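# Tuck a stray cable loop into the manager and reclip

## Task

Two cables pass through a cable manager whose cover is clipped closed, but a loop of one cable was left sticking out over the upper row of fingers. Open the cover by swinging it downward, push that loop into the manager so it sits between the upper and lower rows of fingers, then close the cover over both cables until it latches at both of its ends.

## Robot and tools

Robot: two arms, left_arm and right_arm, each with a two-finger gripper. Scene frame: origin at table-top height, halfway between the arms' nominal bases, +x pointing out over the table, +z up, left_arm on the +y side. Arm names do not match image sides. Calibrated bases: left_arm at (+0.033, +0.340, +0.027) m, right_arm at (-0.019, -0.300, +0.045) m, both nearly unrotated. A camera stand sits behind the arms.

Gripper: the fingers point along the gripper's +z axis and close along its y axis. The reported end_effector_position is the point between the pads, about 1 cm behind the fingertips.

execute_actions(actions, cameras): actions is a list of actions. Each action is a table of up to 15 rows, one per 1/30 s control step. If there are fewer than 15 rows, the last row is held for the remaining steps. Every row is one flat list of 14 numbers, each in [-1, 1], covering both arms even if only one moves: left_arm dx, dy, dz, rx, ry, rz, opening, then right_arm in the same order. dx..rz are offsets along the scene axes from that arm's Hand target as it stood when the action began. Every row in an action counts from that same start, not from the row before. Successive actions and calls add up, so repeating an offset moves the arm again. Scale: 1.0 is 0.6 m, or 180 degrees for rx, ry, rz, which together form one rotation vector about the Hand target's position. A translation longer than 1.0 is shortened. opening is absolute: +1 is fully open (0.093 m), -1 is closed. Images come back only with an empty actions list or when cameras names them. ["all"] gives every camera, [] gives none. An unknown camera name invalidates the call.

move(target, speed, blend, opening_speed, grip_force, blocking, cameras): steers each gripper in a straight line. target is one 14-number row as above, or a list of up to 15 such rows. Every row is an offset from the Hand targets at the start of the move, not from the previous row. speed is the top path speed in m/s, from 0.002 to 2.9 (default 0.25). Turning is capped at twice that value in rad/s. You can give one speed, or one per target. blend, in m, rounds the corners at intermediate targets. The default 0 stops at each one. opening_speed is the rate of change of the commanded opening, per second on the -1..+1 scale, at least 0.2. grip_force sets a per-pad force limit of about 10 to 50 N, one value or one per arm. It persists until you change it, and low forces close slowly. With blocking=false the call returns after about 0.5 s while the move keeps running. Paths are capped at 10 s. They do not avoid obstacles or the other arm. The result adds a "move:" line giving how the move ended (done, off_target, moving, held, fault) and any limits (paced = pose clipped, held = steps withheld). Done means at rest within 10 mm and 2 degrees of the target. It says nothing about contact.

wait(seconds 0–10) lets the scene run while the arms hold. stop() brakes a running move. zoom_image(camera, region=[x0, y0, x1, y1]) enlarges part of the latest image from one camera, in that image's pixels from the top-left corner, at most 504 by 504. finished_scene(scene) ends the current scene for good. Give this scene's number. The cover must stay latched with the robot's hands off it.

Cameras: cam_head_left, cam_head_right, cam_low, cam_left_wrist and cam_right_wrist, all 896x504. Calibration (K, distortion, T_world_to_cam) is given per camera and may be off by a few millimetres or degrees. Wrist images can lag slightly while their arm moves.

Reading results: each gripper reports end_effector_position (m) and end_effector_quat_wxyz in the scene frame, accurate to a few cm. Hand target is the last commanded pose after clipping, and the next offsets start from it. The gripper often rests short of its Hand target because of friction and sag, more so at long reach. Check where it actually went and how it is tilted, and send the missing amount as a new offset. Commanded orientation is clipped to within 40 degrees of the measured one each step. Tool commands lists the present commands. To hold a gripper as it is, resend its current opening, because 0 is itself a command. grip_measured uses the opening scale: the pads meet near -0.94, and each mm of object width adds about 0.0208. It may read up to 0.02 too open. To grip firmly, command about 0.24 below the reading for the object's width. To release, command well above that reading. Joint positions ends with the gap in metres. Joint velocities reads "within noise" when the arm is still. Joint torques include the arm's own weight and wrap at ±28 N m on joints 1–3. Action results also list end_effector_position at some steps. Joint ranges (rad): waist -2.618..3.054, shoulder 0..3.142, elbow 0..3.142 (straight 2.901), wrist pitch ±1.571, wrist yaw ±1.571, wrist roll ±2.094.

Cautions: an arm blocked by something keeps pressing. Send six zeros for its pose, or a target back past the gripper, to relieve it. Move gently: faster moves and targets set deeper past a contact push harder. Avoid hard hits on fixed or heavy parts, dropping things, releasing parts that are still moving, and strain on the wrist camera cables. Never let the grippers or wrist cameras touch each other, and never close one gripper on the other's fingers. Route paths around, not close past, an arm's own base. Motors heat up when holding loads, stretched out, or pushing toward unreachable poses. MOTOR HOT appears at 75 °C. At 90 °C that arm folds up and stops working, and at 100 °C it goes limp.

Each tool is called after "Emit:" by a JSON object that holds its "api" and its "payload", one argument or row to a line.

## Session

Emit:
{"api": "execute_actions", "payload": {
  "actions": []
}}

Scene clock: 0.00 s.
left_arm: end_effector_position=(+0.3927, +0.3775, +0.1278) grip_measured=+1.000 end_effector_quat_wxyz=(+0.620, -0.125, +0.773, +0.048) | right_arm: end_effector_position=(+0.3427, -0.3370, +0.1380) grip_measured=+1.000 end_effector_quat_wxyz=(+0.623, +0.101, +0.774, -0.042)
Joint positions: left_arm=[0.012 1.522 0.211 1.077 -0.238 -0.139 0.093] | right_arm=[-0.026 1.595 0.199 1.171 0.17 0.101 0.093]
Joint velocities: within noise
Joint torques (N m): no reading
Motor temperatures (°C): left_arm=[25 32 33 32 23 23 29] | right_arm=[26 33 31 30 29 25 27]
Heat: left arm: 33 °C; right arm: 33 °C.
Hand target: left_arm +0.3962, +0.3775, +0.1380; +0.634, -0.126, +0.762, +0.046 | right_arm +0.3443, -0.3370, +0.1409; +0.626, +0.101, +0.772, -0.042
Tool commands: left_gripper/opening=+1.0 right_gripper/opening=+1.0

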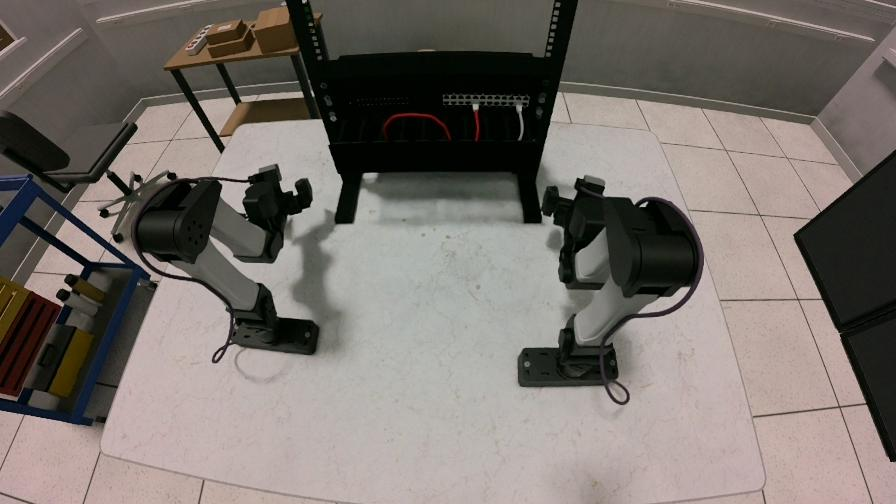

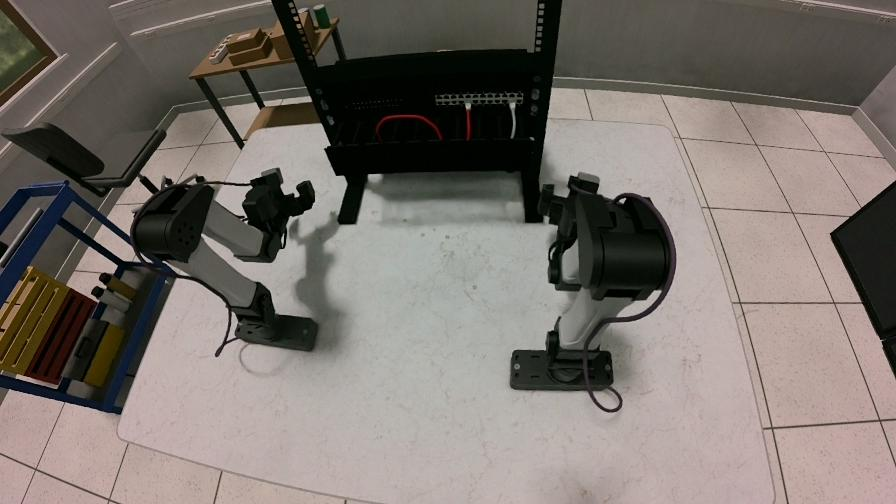

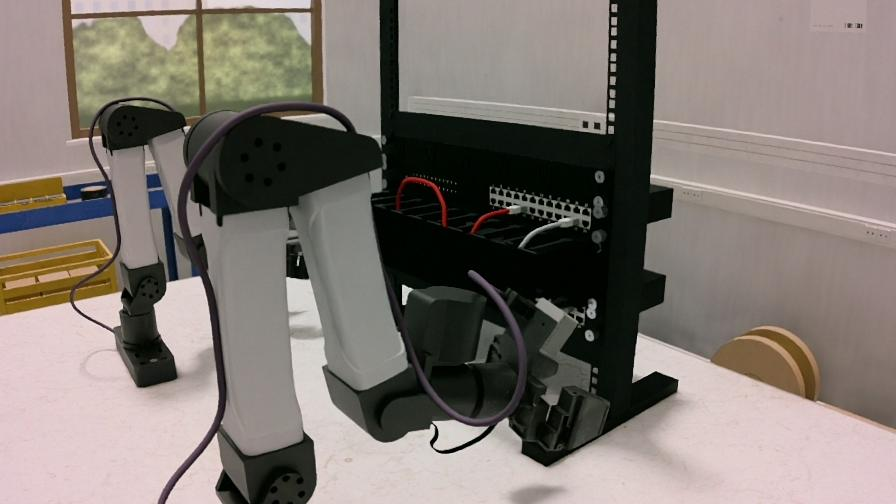

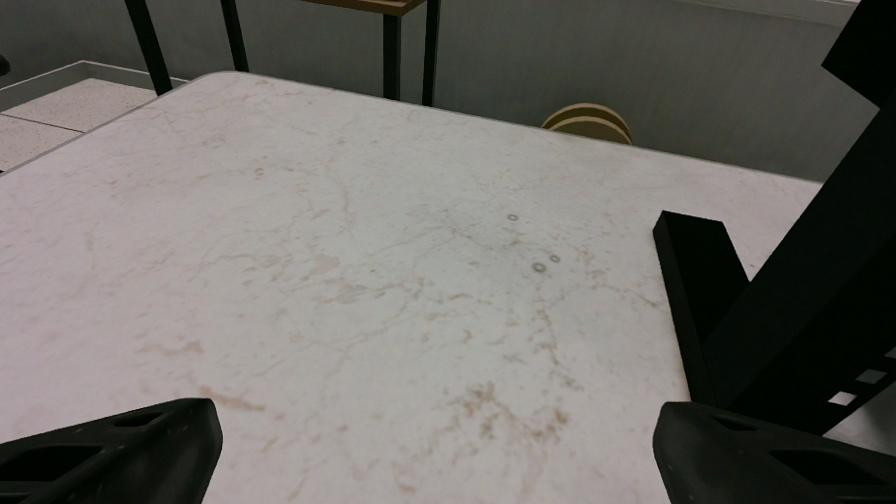

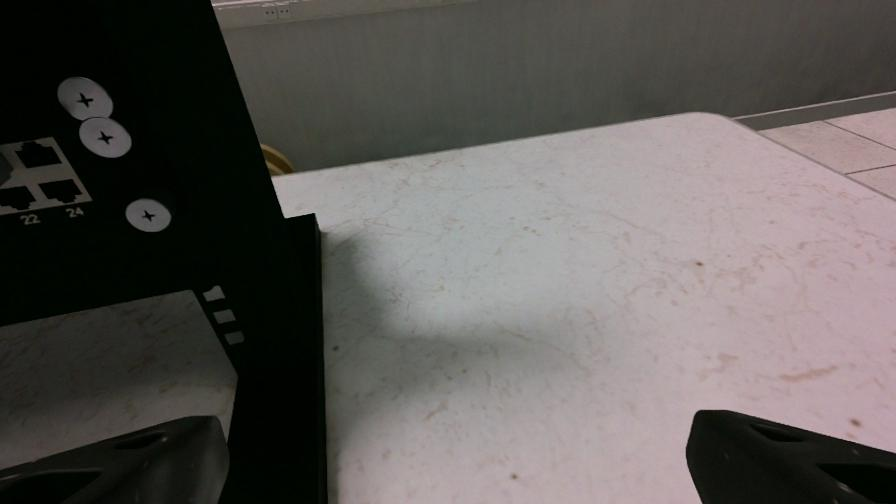

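Emit:
{"api": "zoom_image", "payload": {
  "camera": "cam_head_right",
  "region": [310, 60, 570, 200]
}}

Emit:
{"api": "zoom_image", "payload": {
  "camera": "cam_low",
  "region": [360, 110, 660, 310]
}}

Emit:
{"api": "zoom_image", "payload": {
  "camera": "cam_head_left",
  "region": [320, 80, 450, 150]
}}

Scaled by 1.938.

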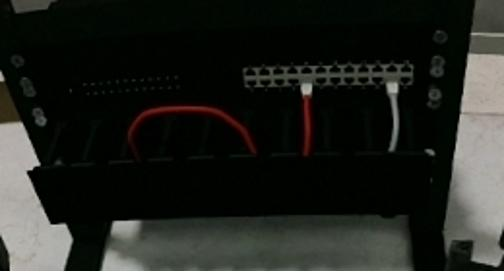

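Scaled by 1.680.

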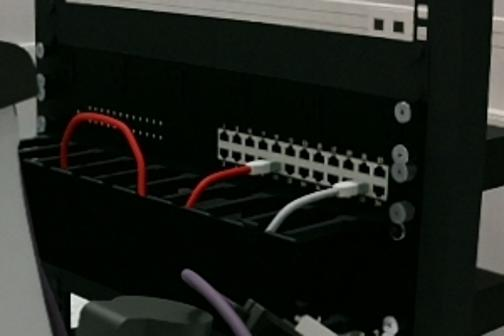

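Scaled by 3.877.

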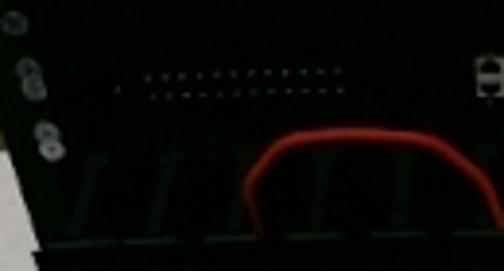

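Emit:
{"api": "move", "payload": {
  "target": [-0.293,-0.43,0.237,0.029,-0.003,-0.08,1,-0.24,0.362,0.232,-0.021,-0.011,0.066,1],
  "cameras": ["cam_left_wrist","cam_right_wrist","cam_head_right"]
}}

Scene clock: 17.03 s.
left_arm: end_effector_position=(+0.2198, +0.1247, +0.2687) grip_measured=+1.000 end_effector_quat_wxyz=(+0.639, +0.020, +0.769, +0.017) | right_arm: end_effector_position=(+0.2000, -0.1231, +0.2714) grip_measured=+1.000 end_effector_quat_wxyz=(+0.641, -0.009, +0.767, -0.010)
Joint positions: left_arm=[-1.455 1.229 0.893 -0.759 -1.364 -1.035 0.093] | right_arm=[1.279 0.981 0.596 -0.185 1.234 0.517 0.093]
Joint torques (N m): left_arm=[0.18 -3.25 7.94 0.95 -0.74 -0.24] | right_arm=[0.5 -1.18 8.62 1.29 0.42 0.18]
Motor temperatures (°C): left_arm=[25 33 33 38 23 23 29] | right_arm=[26 34 33 32 29 25 27]
Heat: left arm: 38 °C; right arm: 34 °C.
Hand target: left_arm +0.2204, +0.1196, +0.2803; +0.643, -0.001, +0.766, +0.000 | right_arm +0.2002, -0.1198, +0.2801; +0.644, +0.001, +0.765, +0.000
Off the commanded pose: left_arm 0.013 m, 3 deg | right_arm 0.009 m, 2 deg.
move: off_target (left_arm)
camera_calibration:
cam_left_wrist: T_world_to_cam=[[-0.0266691, -0.998562, -0.0465105, 0.142531], [-0.580508, 0.0533484, -0.812505, 0.380387], [0.813818, 0.00533094, -0.581096, 0.0635234], [0, 0, 0, 1]] pos_world=[0.172922, 0.121695, 0.352609]
cam_right_wrist: T_world_to_cam=[[-0.00291834, -0.999873, 0.0156947, -0.124772], [-0.571225, -0.0112153, -0.820717, 0.376398], [0.820788, -0.0113603, -0.57112, 0.0705771], [0, 0, 0, 1]] pos_world=[0.156715, -0.119733, 0.351182]
Images, in order (width x height): cam_head_right 896x504, cam_left_wrist 896x504, cam_right_wrist 896x504.

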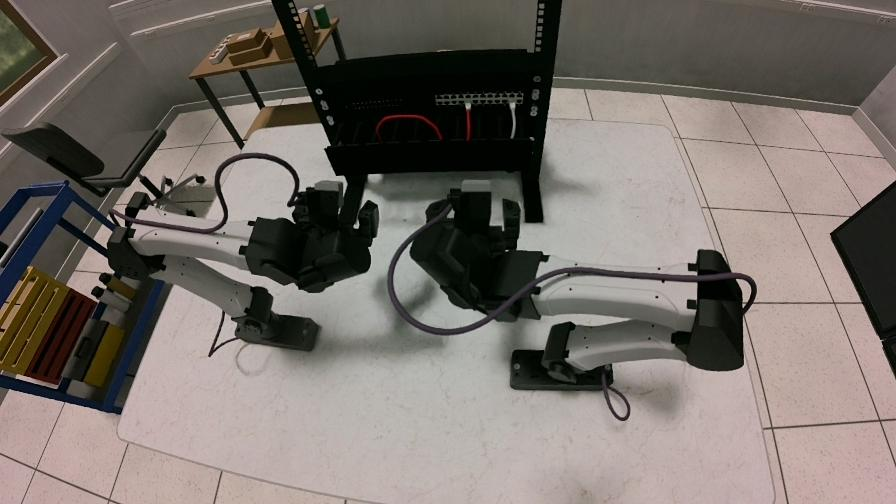

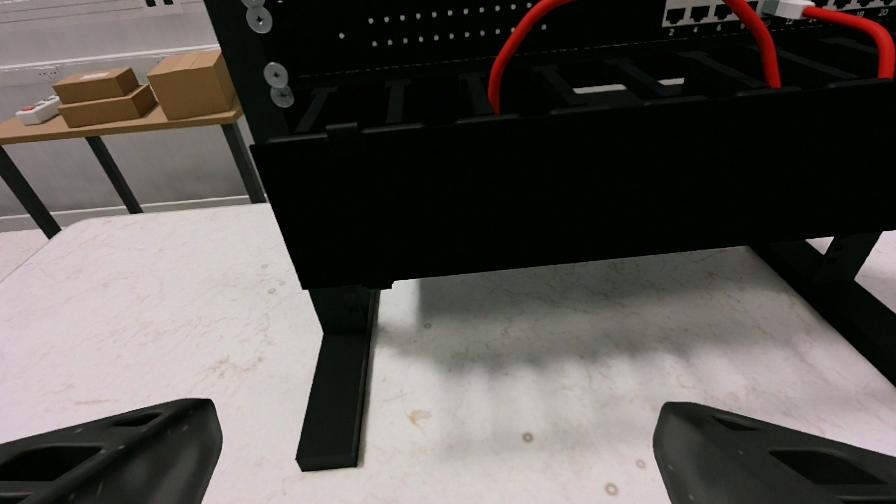

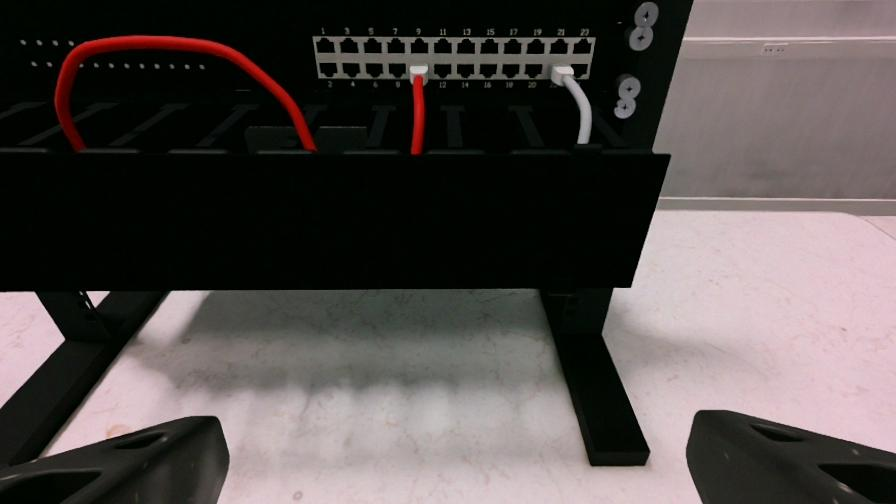

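Emit:
{"api": "zoom_image", "payload": {
  "camera": "cam_left_wrist",
  "region": [230, 60, 480, 300]
}}

Emit:
{"api": "zoom_image", "payload": {
  "camera": "cam_right_wrist",
  "region": [480, 80, 730, 320]
}}

Emit:
{"api": "zoom_image", "payload": {
  "camera": "cam_right_wrist",
  "region": [0, 0, 400, 230]
}}

Emit:
{"api": "zoom_image", "payload": {
  "camera": "cam_left_wrist",
  "region": [470, 0, 896, 240]
}}

Scaled by 2.016.

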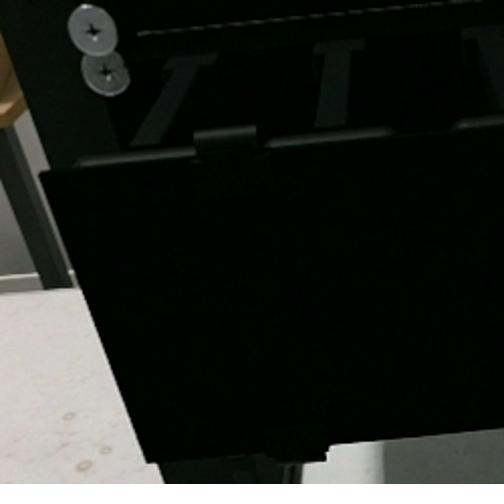

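Scaled by 2.016.

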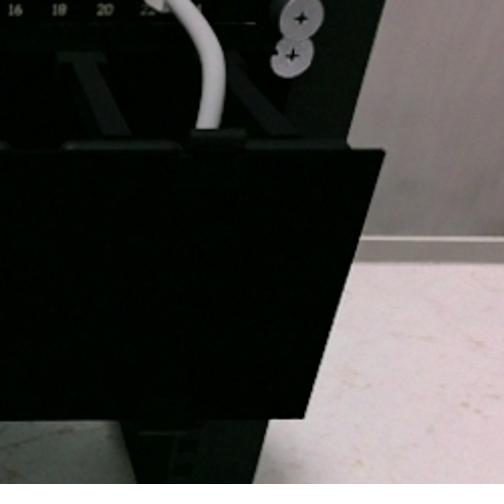

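Scaled by 1.260.

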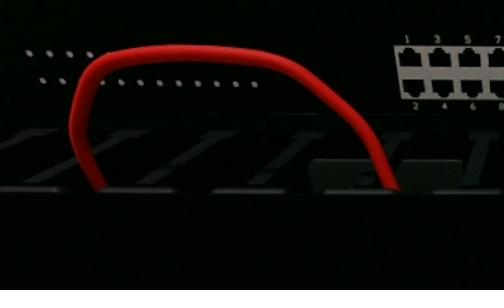

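Scaled by 1.183.

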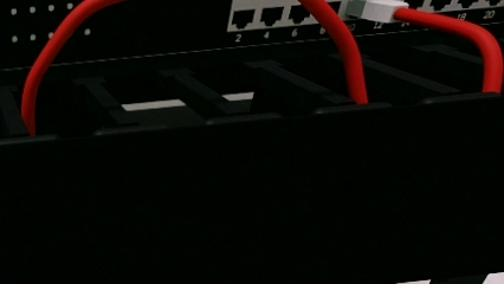

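Emit:
{"api": "move", "payload": {
  "target": [0.183,0.084,0.083,0,0.194,0,1,0.217,-0.134,0.083,0,0.194,0,1],
  "cameras": ["cam_left_wrist","cam_right_wrist","cam_head_right","cam_low"]
}}

Emit:
{"api": "zoom_image", "payload": {
  "camera": "cam_left_wrist",
  "region": [200, 100, 600, 400]
}}

Emit:
{"api": "zoom_image", "payload": {
  "camera": "cam_right_wrist",
  "region": [200, 100, 600, 400]
}}

Scene clock: 47.10 s.
left_arm: end_effector_position=(+0.3263, +0.1720, +0.3191) grip_measured=+1.000 end_effector_quat_wxyz=(+0.375, +0.002, +0.927, +0.010) | right_arm: end_effector_position=(+0.3279, -0.2005, +0.3241) grip_measured=+1.000 end_effector_quat_wxyz=(+0.383, +0.002, +0.924, -0.004)
Joint positions: left_arm=[-0.752 1.39 1.562 -1.147 -0.519 -0.605 0.093] | right_arm=[0.415 1.344 1.436 -0.926 0.298 0.305 0.093]
Joint torques (N m): left_arm=[0.68 -4.55 7.86 1.36 -0.26 0.04] | right_arm=[-0.59 -3.67 8.31 1.44 0.06 -0.07]
Motor temperatures (°C): left_arm=[25 33 39 34 23 23 29] | right_arm=[26 33 38 32 29 25 26]
Heat: left arm: 39 °C; right arm: 38 °C.
Hand target: left_arm +0.3301, +0.1699, +0.3301; +0.384, -0.001, +0.923, +0.001 | right_arm +0.3304, -0.2002, +0.3299; +0.384, +0.001, +0.923, -0.001
Off the commanded pose: left_arm 0.012 m, 2 deg | right_arm 0.006 m, 0 deg.
move: off_target (left_arm)
camera_calibration:
cam_left_wrist: T_world_to_cam=[[-0.00819581, -0.999955, -0.00468107, 0.175799], [-0.945408, 0.00927369, -0.325757, 0.451931], [0.325786, 0.00175567, -0.945442, 0.281921], [0, 0, 0, 1]] pos_world=[0.336854, 0.171105, 0.414583]
cam_right_wrist: T_world_to_cam=[[-0.0167215, -0.999859, -0.00121198, -0.192757], [-0.937083, 0.0160944, -0.348735, 0.464293], [0.348706, -0.00469564, -0.937221, 0.269618], [0, 0, 0, 1]] pos_world=[0.337841, -0.198936, 0.414373]
Images, in order (width x height): cam_head_right 896x504, cam_low 896x504, cam_left_wrist 896x504, cam_right_wrist 896x504.

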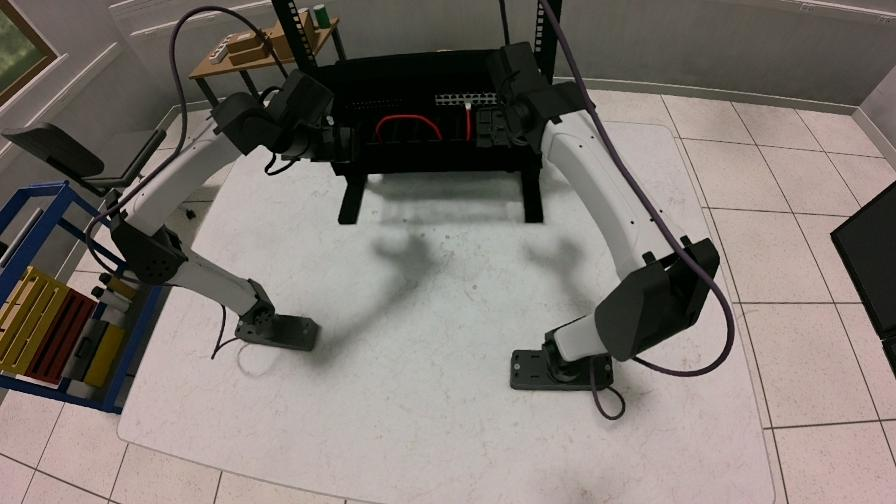

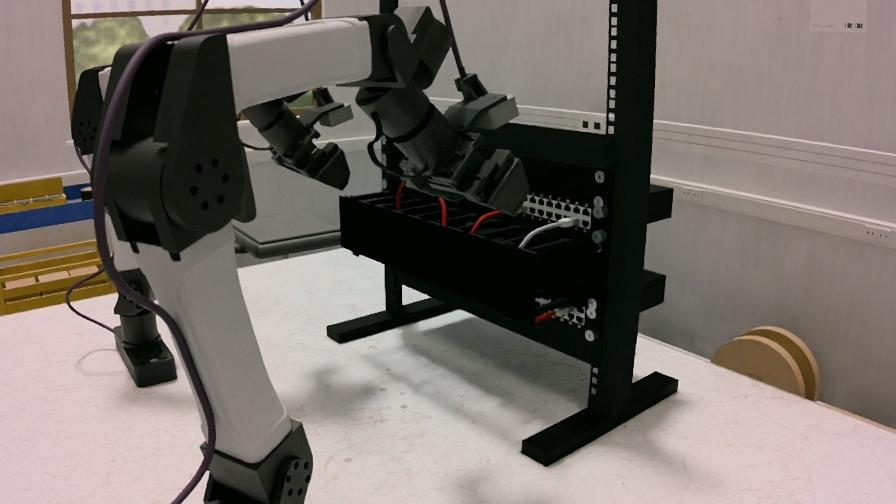

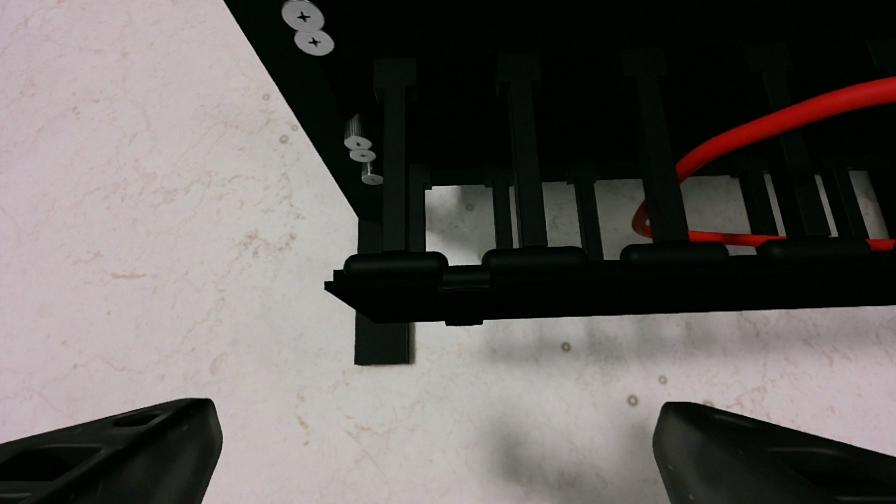

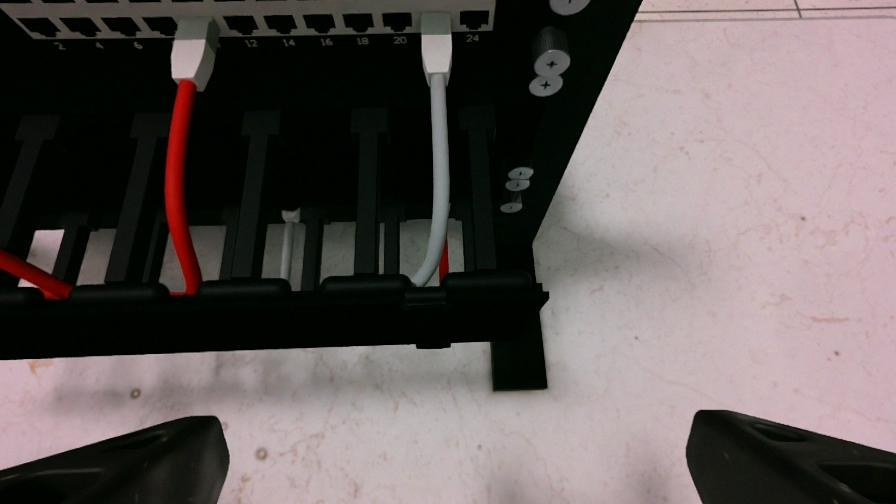

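Scaled by 1.260.

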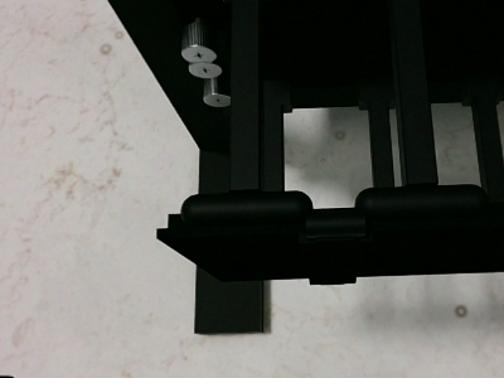

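Scaled by 1.260.

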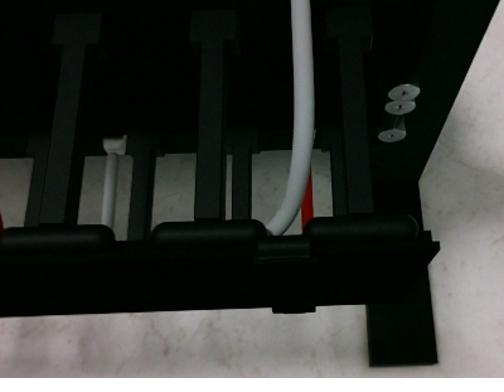

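Emit:
{"api": "move", "payload": {
  "target": [0.0,0.27,-0.05,-0.073,-0.126,-0.328,1,0,0,0,0,0,0,1],
  "cameras": ["cam_left_wrist","cam_head_right"]
}}

Emit:
{"api": "zoom_image", "payload": {
  "camera": "cam_left_wrist",
  "region": [200, 100, 600, 400]
}}

Scene clock: 68.17 s.
left_arm: end_effector_position=(+0.3258, +0.3301, +0.2904) grip_measured=+1.000 end_effector_quat_wxyz=(+0.485, +0.400, +0.720, -0.296) | right_arm: end_effector_position=(+0.3278, -0.2005, +0.3240) grip_measured=+1.000 end_effector_quat_wxyz=(+0.382, +0.002, +0.924, -0.003)
Joint positions: left_arm=[0.552 1.5 1.34 -1.456 1.207 1.58 0.093] | right_arm=[0.415 1.344 1.436 -0.926 0.298 0.305 0.093]
Joint torques (N m): left_arm=[0.39 -4.98 7.24 0.1 0.83 0.13] | right_arm=[-0.57 -3.73 8.34 1.41 0.06 -0.07]
Heat: left arm: 38 °C; right arm: 39 °C.
Hand target: left_arm +0.3301, +0.3318, +0.3001; +0.498, +0.409, +0.709, -0.287 | right_arm +0.3305, -0.2002, +0.3300; +0.384, +0.001, +0.923, -0.001
Off the commanded pose: left_arm 0.011 m, 2 deg | right_arm 0.006 m, 0 deg.
move: off_target (left_arm)
camera_calibration:
cam_left_wrist: T_world_to_cam=[[-0.870188, -0.490634, 0.0452843, 0.431904], [-0.379455, 0.60869, -0.696785, 0.166173], [0.314303, -0.623518, -0.715849, 0.398224], [0, 0, 0, 1]] pos_world=[0.31373, 0.359059, 0.381296]
Images, in order (width x height): cam_head_right 896x504, cam_left_wrist 896x504.

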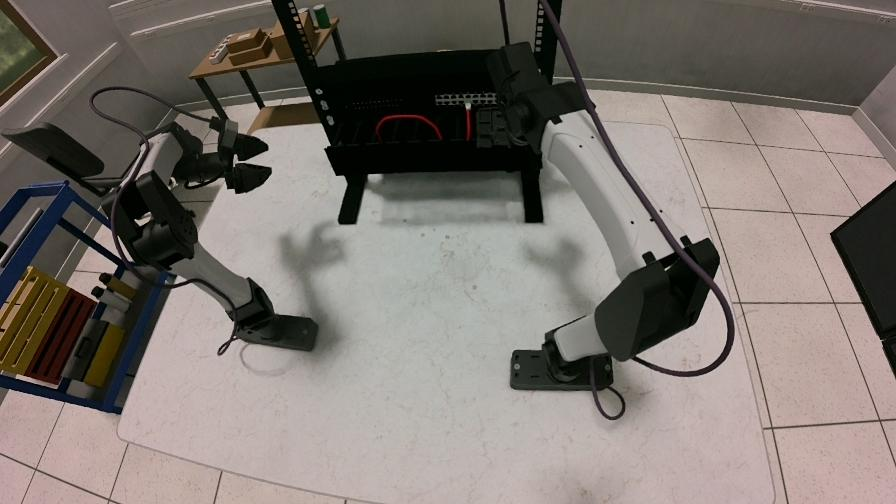

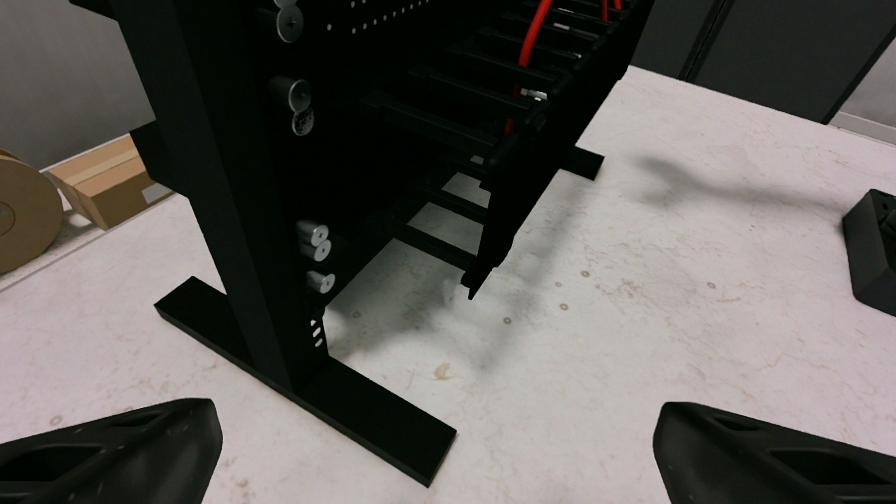

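Scaled by 1.260.

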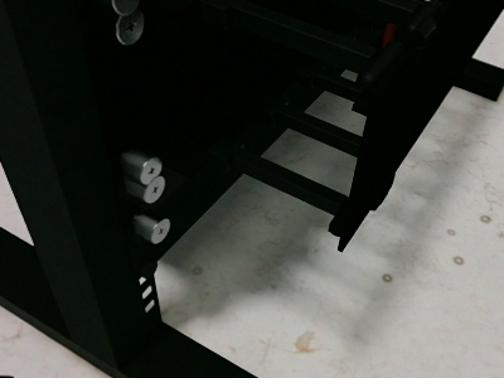

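Emit:
{"api": "zoom_image", "payload": {
  "camera": "cam_left_wrist",
  "region": [420, 100, 600, 310]
}}

Scaled by 2.400.

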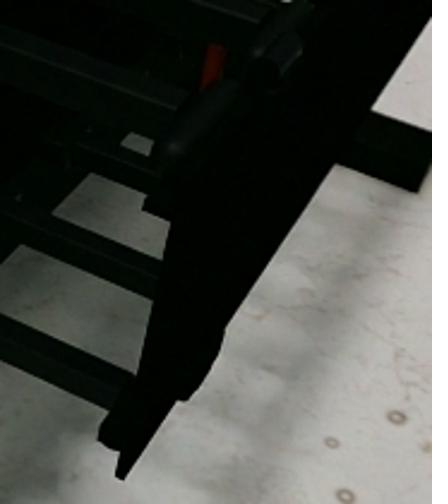

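Emit:
{"api": "move", "payload": {
  "target": [0.083,-0.055,-0.1,0.053,0.017,-0.139,0,0,0,0,0,0,0,0],
  "cameras": ["cam_left_wrist","cam_head_right","cam_head_left"]
}}

Emit:
{"api": "zoom_image", "payload": {
  "camera": "cam_left_wrist",
  "region": [200, 50, 700, 504]
}}

Scene clock: 85.60 s.
left_arm: end_effector_position=(+0.3762, +0.2978, +0.2338) grip_measured=+0.002 end_effector_quat_wxyz=(+0.381, +0.561, +0.662, -0.320) | right_arm: end_effector_position=(+0.3278, -0.2005, +0.3240) grip_measured=+0.002 end_effector_quat_wxyz=(+0.382, +0.002, +0.924, -0.004)
Joint positions: left_arm=[0.326 1.875 1.628 -1.557 1.025 1.845 0.045] | right_arm=[0.415 1.344 1.436 -0.926 0.298 0.305 0.045]
Joint torques (N m): left_arm=[0.16 -8.36 6.86 -0.28 0.55 0.14] | right_arm=[-0.64 -3.66 8.44 1.41 0.08 -0.08]
Heat: left arm: 38 °C; right arm: 39 °C.
Hand target: left_arm +0.3799, +0.2988, +0.2401; +0.370, +0.584, +0.638, -0.339 | right_arm +0.3304, -0.2002, +0.3299; +0.384, +0.001, +0.923, -0.001
Off the commanded pose: left_arm 0.007 m, 5 deg | right_arm 0.007 m, 0 deg.
joint sent to its limit (left arm) — joint 4 (wrist pitch), lower limit. The joint targets are off in orientation, not in position.
move: off_target (left_arm)
camera_calibration:
cam_left_wrist: T_world_to_cam=[[-0.988661, -0.149981, 0.007431, 0.414441], [-0.127506, 0.81231, -0.569118, -0.0197226], [0.0793206, -0.563612, -0.822222, 0.41712], [0, 0, 0, 1]] pos_world=[0.374141, 0.313273, 0.328661]
Images, in order (width x height): cam_head_left 896x504, cam_head_right 896x504, cam_left_wrist 896x504.

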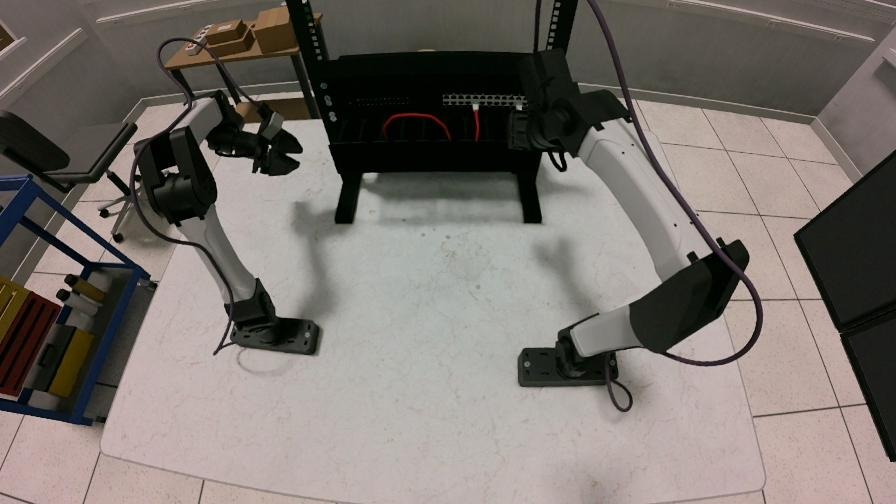

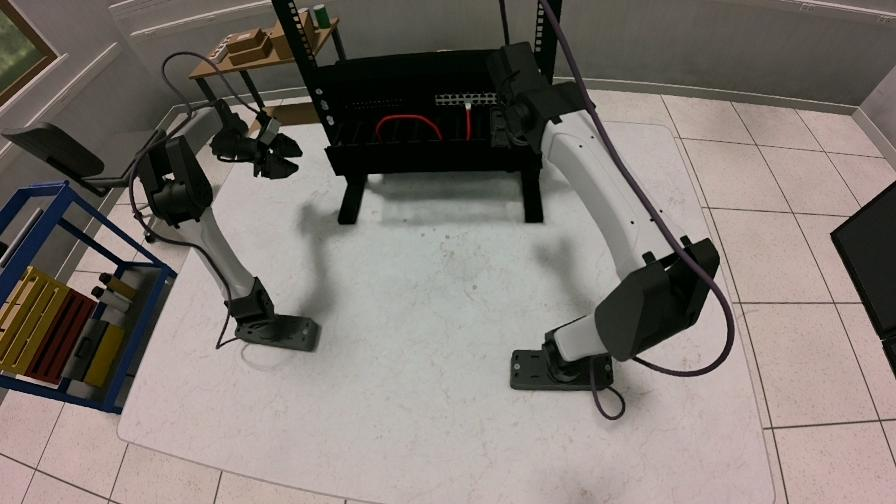

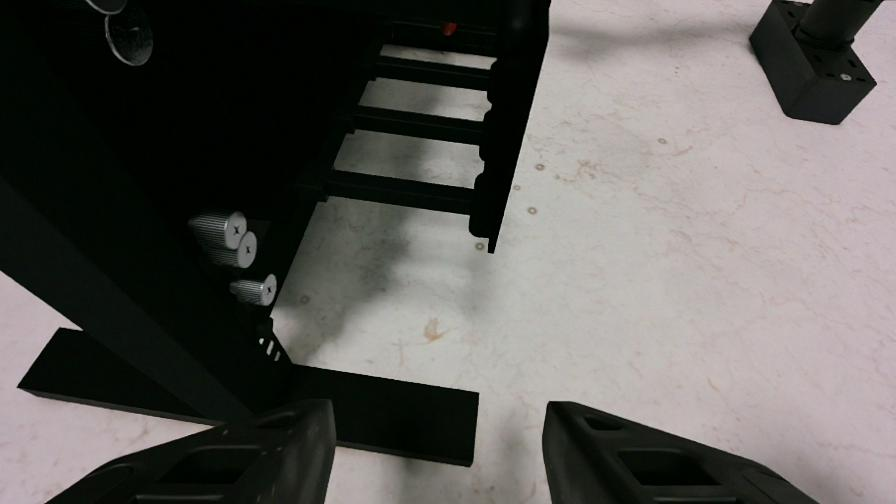

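Scaled by 1.008.

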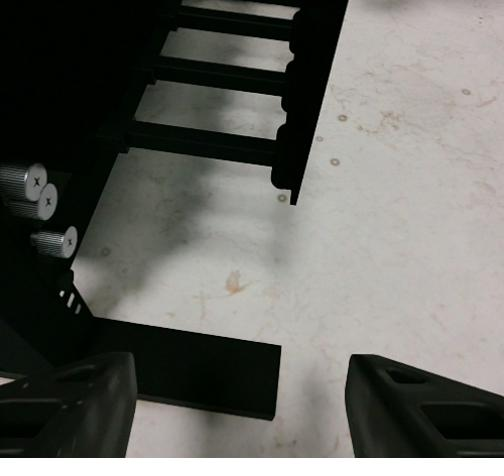

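Emit:
{"api": "move", "payload": {
  "target": [-0.03,-0.057,-0.025,-0.027,-0.001,-0.028,0,0,0,0,0,0,0,0],
  "cameras": ["cam_left_wrist","cam_head_left"],
  "speed": 0.1
}}

Scene clock: 102.97 s.
left_arm: end_effector_position=(+0.3632, +0.2677, +0.2246) grip_measured=+0.002 end_effector_quat_wxyz=(+0.386, +0.592, +0.617, -0.348) | right_arm: end_effector_position=(+0.3278, -0.2005, +0.3240) grip_measured=+0.002 end_effector_quat_wxyz=(+0.382, +0.002, +0.924, -0.004)
Joint positions: left_arm=[0.255 1.875 1.556 -1.557 1.067 1.947 0.045] | right_arm=[0.415 1.344 1.436 -0.926 0.298 0.305 0.045]
Joint torques (N m): left_arm=[-0.05 -8.17 3.55 -0.39 0.82 0.12] | right_arm=[-0.5 -3.73 8.43 1.4 0.03 -0.1]
Heat: left arm: 39 °C; right arm: 40 °C.
Hand target: left_arm +0.3619, +0.2647, +0.2250; +0.380, +0.596, +0.596, -0.381 | right_arm +0.3304, -0.2002, +0.3299; +0.384, +0.001, +0.923, -0.001
Off the commanded pose: left_arm 0.003 m, 5 deg | right_arm 0.006 m, 0 deg.
joint sent to its limit (left arm) — joint 4 (wrist pitch), lower limit. The joint targets are off in orientation, not in position.
move: off_target (left_arm)
camera_calibration:
cam_left_wrist: T_world_to_cam=[[-0.998984, -0.041607, -0.0173329, 0.377435], [-0.0224163, 0.792244, -0.609792, -0.0258598], [0.0391035, -0.608784, -0.792372, 0.41373], [0, 0, 0, 1]] pos_world=[0.360294, 0.288063, 0.318601]
Images, in order (width x height): cam_head_left 896x504, cam_left_wrist 896x504.

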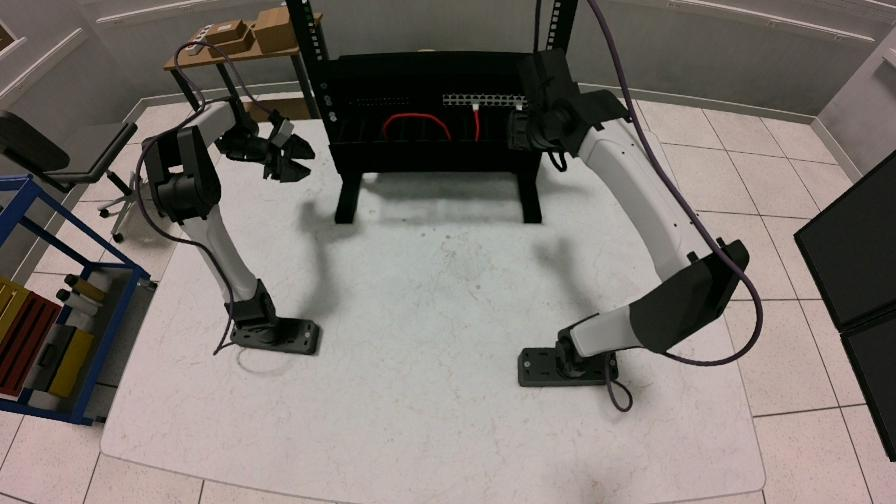

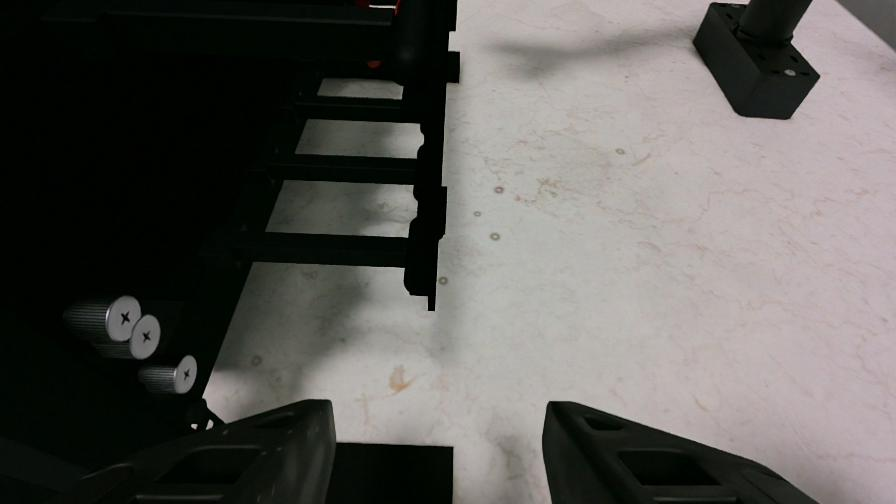

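Emit:
{"api": "zoom_image", "payload": {
  "camera": "cam_left_wrist",
  "region": [300, 0, 550, 330]
}}

Scaled by 1.527.

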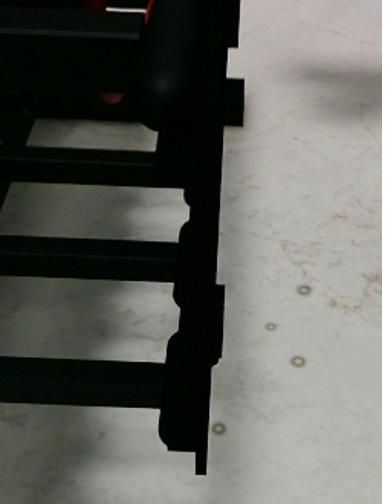

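Emit:
{"api": "move", "payload": {
  "target": [0.007,-0.067,0.017,0,0,0,0,0,0,0,0,0,0,0],
  "cameras": ["cam_left_wrist"],
  "speed": 0.1
}}

Emit:
{"api": "zoom_image", "payload": {
  "camera": "cam_left_wrist",
  "region": [250, 150, 650, 504]
}}

Scene clock: 117.07 s.
left_arm: end_effector_position=(+0.3574, +0.2256, +0.2282) grip_measured=+0.002 end_effector_quat_wxyz=(+0.362, +0.593, +0.605, -0.389) | right_arm: end_effector_position=(+0.3278, -0.2005, +0.3240) grip_measured=+0.002 end_effector_quat_wxyz=(+0.382, +0.002, +0.924, -0.004)
Joint positions: left_arm=[0.131 1.875 1.556 -1.53 1.101 1.835 0.045] | right_arm=[0.415 1.344 1.436 -0.926 0.298 0.305 0.045]
Joint torques (N m): left_arm=[0.18 -8.21 6.53 -0.09 0.84 -0.05] | right_arm=[-0.68 -3.59 8.49 1.42 0.05 -0.08]
Heat: left arm: 37 °C; right arm: 40 °C.
Hand target: left_arm +0.3661, +0.2244, +0.2352; +0.380, +0.596, +0.596, -0.381 | right_arm +0.3304, -0.2002, +0.3299; +0.384, +0.001, +0.923, -0.001
Off the commanded pose: left_arm 0.011 m, 2 deg | right_arm 0.006 m, 0 deg.
move: off_target (left_arm)
camera_calibration:
cam_left_wrist: T_world_to_cam=[[-0.998465, 0.0226556, 0.0505353, 0.339849], [-0.0143669, 0.775297, -0.631434, 0.0154404], [-0.0534853, -0.631191, -0.773781, 0.425053], [0, 0, 0, 1]] pos_world=[0.362283, 0.248619, 0.321473]
Images, in order (width x height): cam_left_wrist 896x504.

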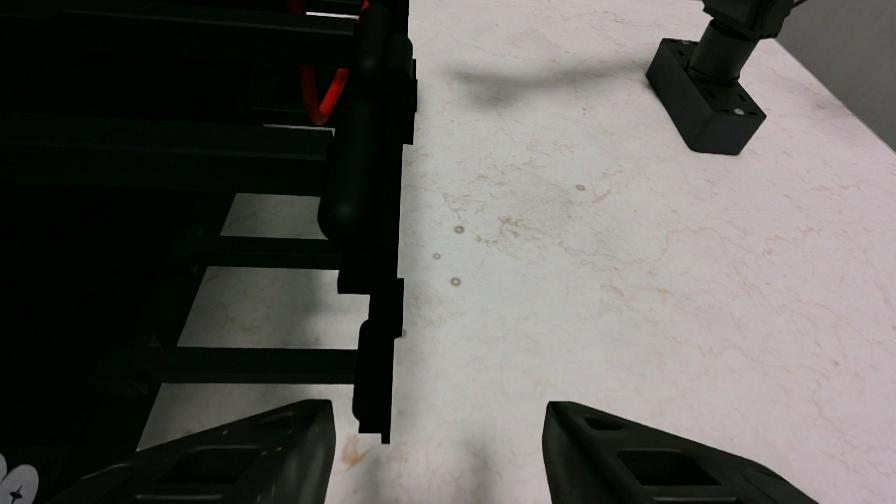

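Scaled by 1.260.

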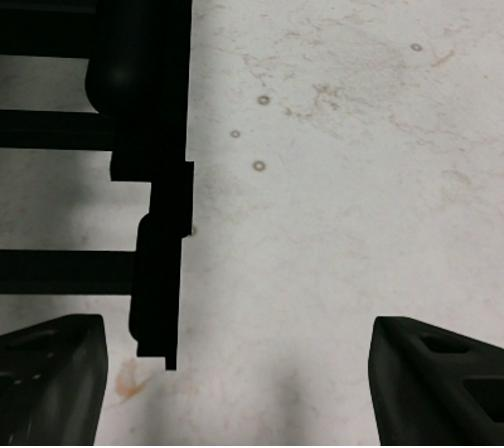

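Emit:
{"api": "move", "payload": {
  "target": [0.027,0,0.004,0,0,0,0,0,0,0,0,0,0,0],
  "cameras": ["cam_left_wrist"],
  "speed": 0.1
}}

Scene clock: 128.43 s.
left_arm: end_effector_position=(+0.3763, +0.2276, +0.2297) grip_measured=+0.002 end_effector_quat_wxyz=(+0.368, +0.594, +0.604, -0.383) | right_arm: end_effector_position=(+0.3278, -0.2005, +0.3240) grip_measured=+0.002 end_effector_quat_wxyz=(+0.382, +0.002, +0.924, -0.004)
Joint positions: left_arm=[0.131 1.932 1.642 -1.53 1.103 1.821 0.045] | right_arm=[0.415 1.344 1.436 -0.926 0.298 0.305 0.045]
Joint torques (N m): left_arm=[-0.21 -8.53 6.86 -0.22 0.84 -0.04] | right_arm=[-0.5 -3.64 8.38 1.43 0.02 -0.05]
Heat: left arm: 38 °C; right arm: 40 °C.
Hand target: left_arm +0.3823, +0.2244, +0.2376; +0.380, +0.596, +0.596, -0.381 | right_arm +0.3304, -0.2002, +0.3299; +0.384, +0.001, +0.923, -0.001
Off the commanded pose: left_arm 0.010 m, 2 deg | right_arm 0.006 m, 0 deg.
move: done
camera_calibration:
cam_left_wrist: T_world_to_cam=[[-0.999274, 0.0158325, 0.0346537, 0.364103], [-0.00957726, 0.775972, -0.630695, 0.0130204], [-0.0368758, -0.630569, -0.775257, 0.422297], [0, 0, 0, 1]] pos_world=[0.379535, 0.250419, 0.322983]
Images, in order (width x height): cam_left_wrist 896x504.

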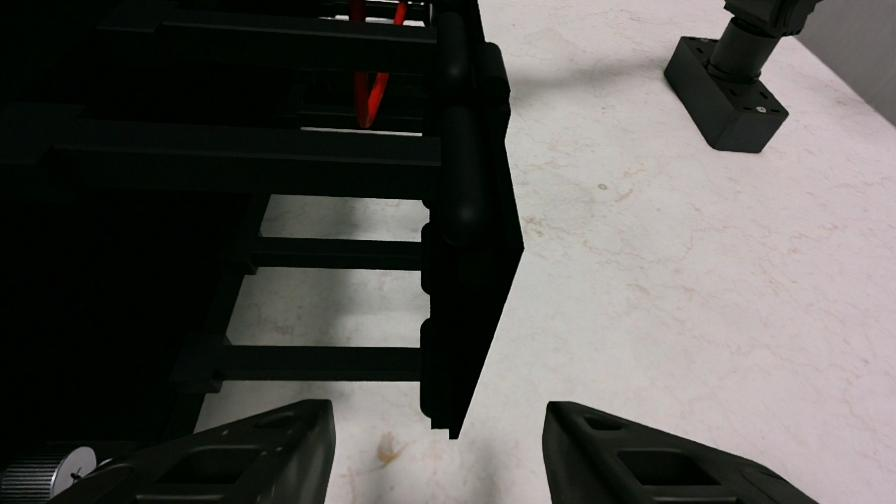

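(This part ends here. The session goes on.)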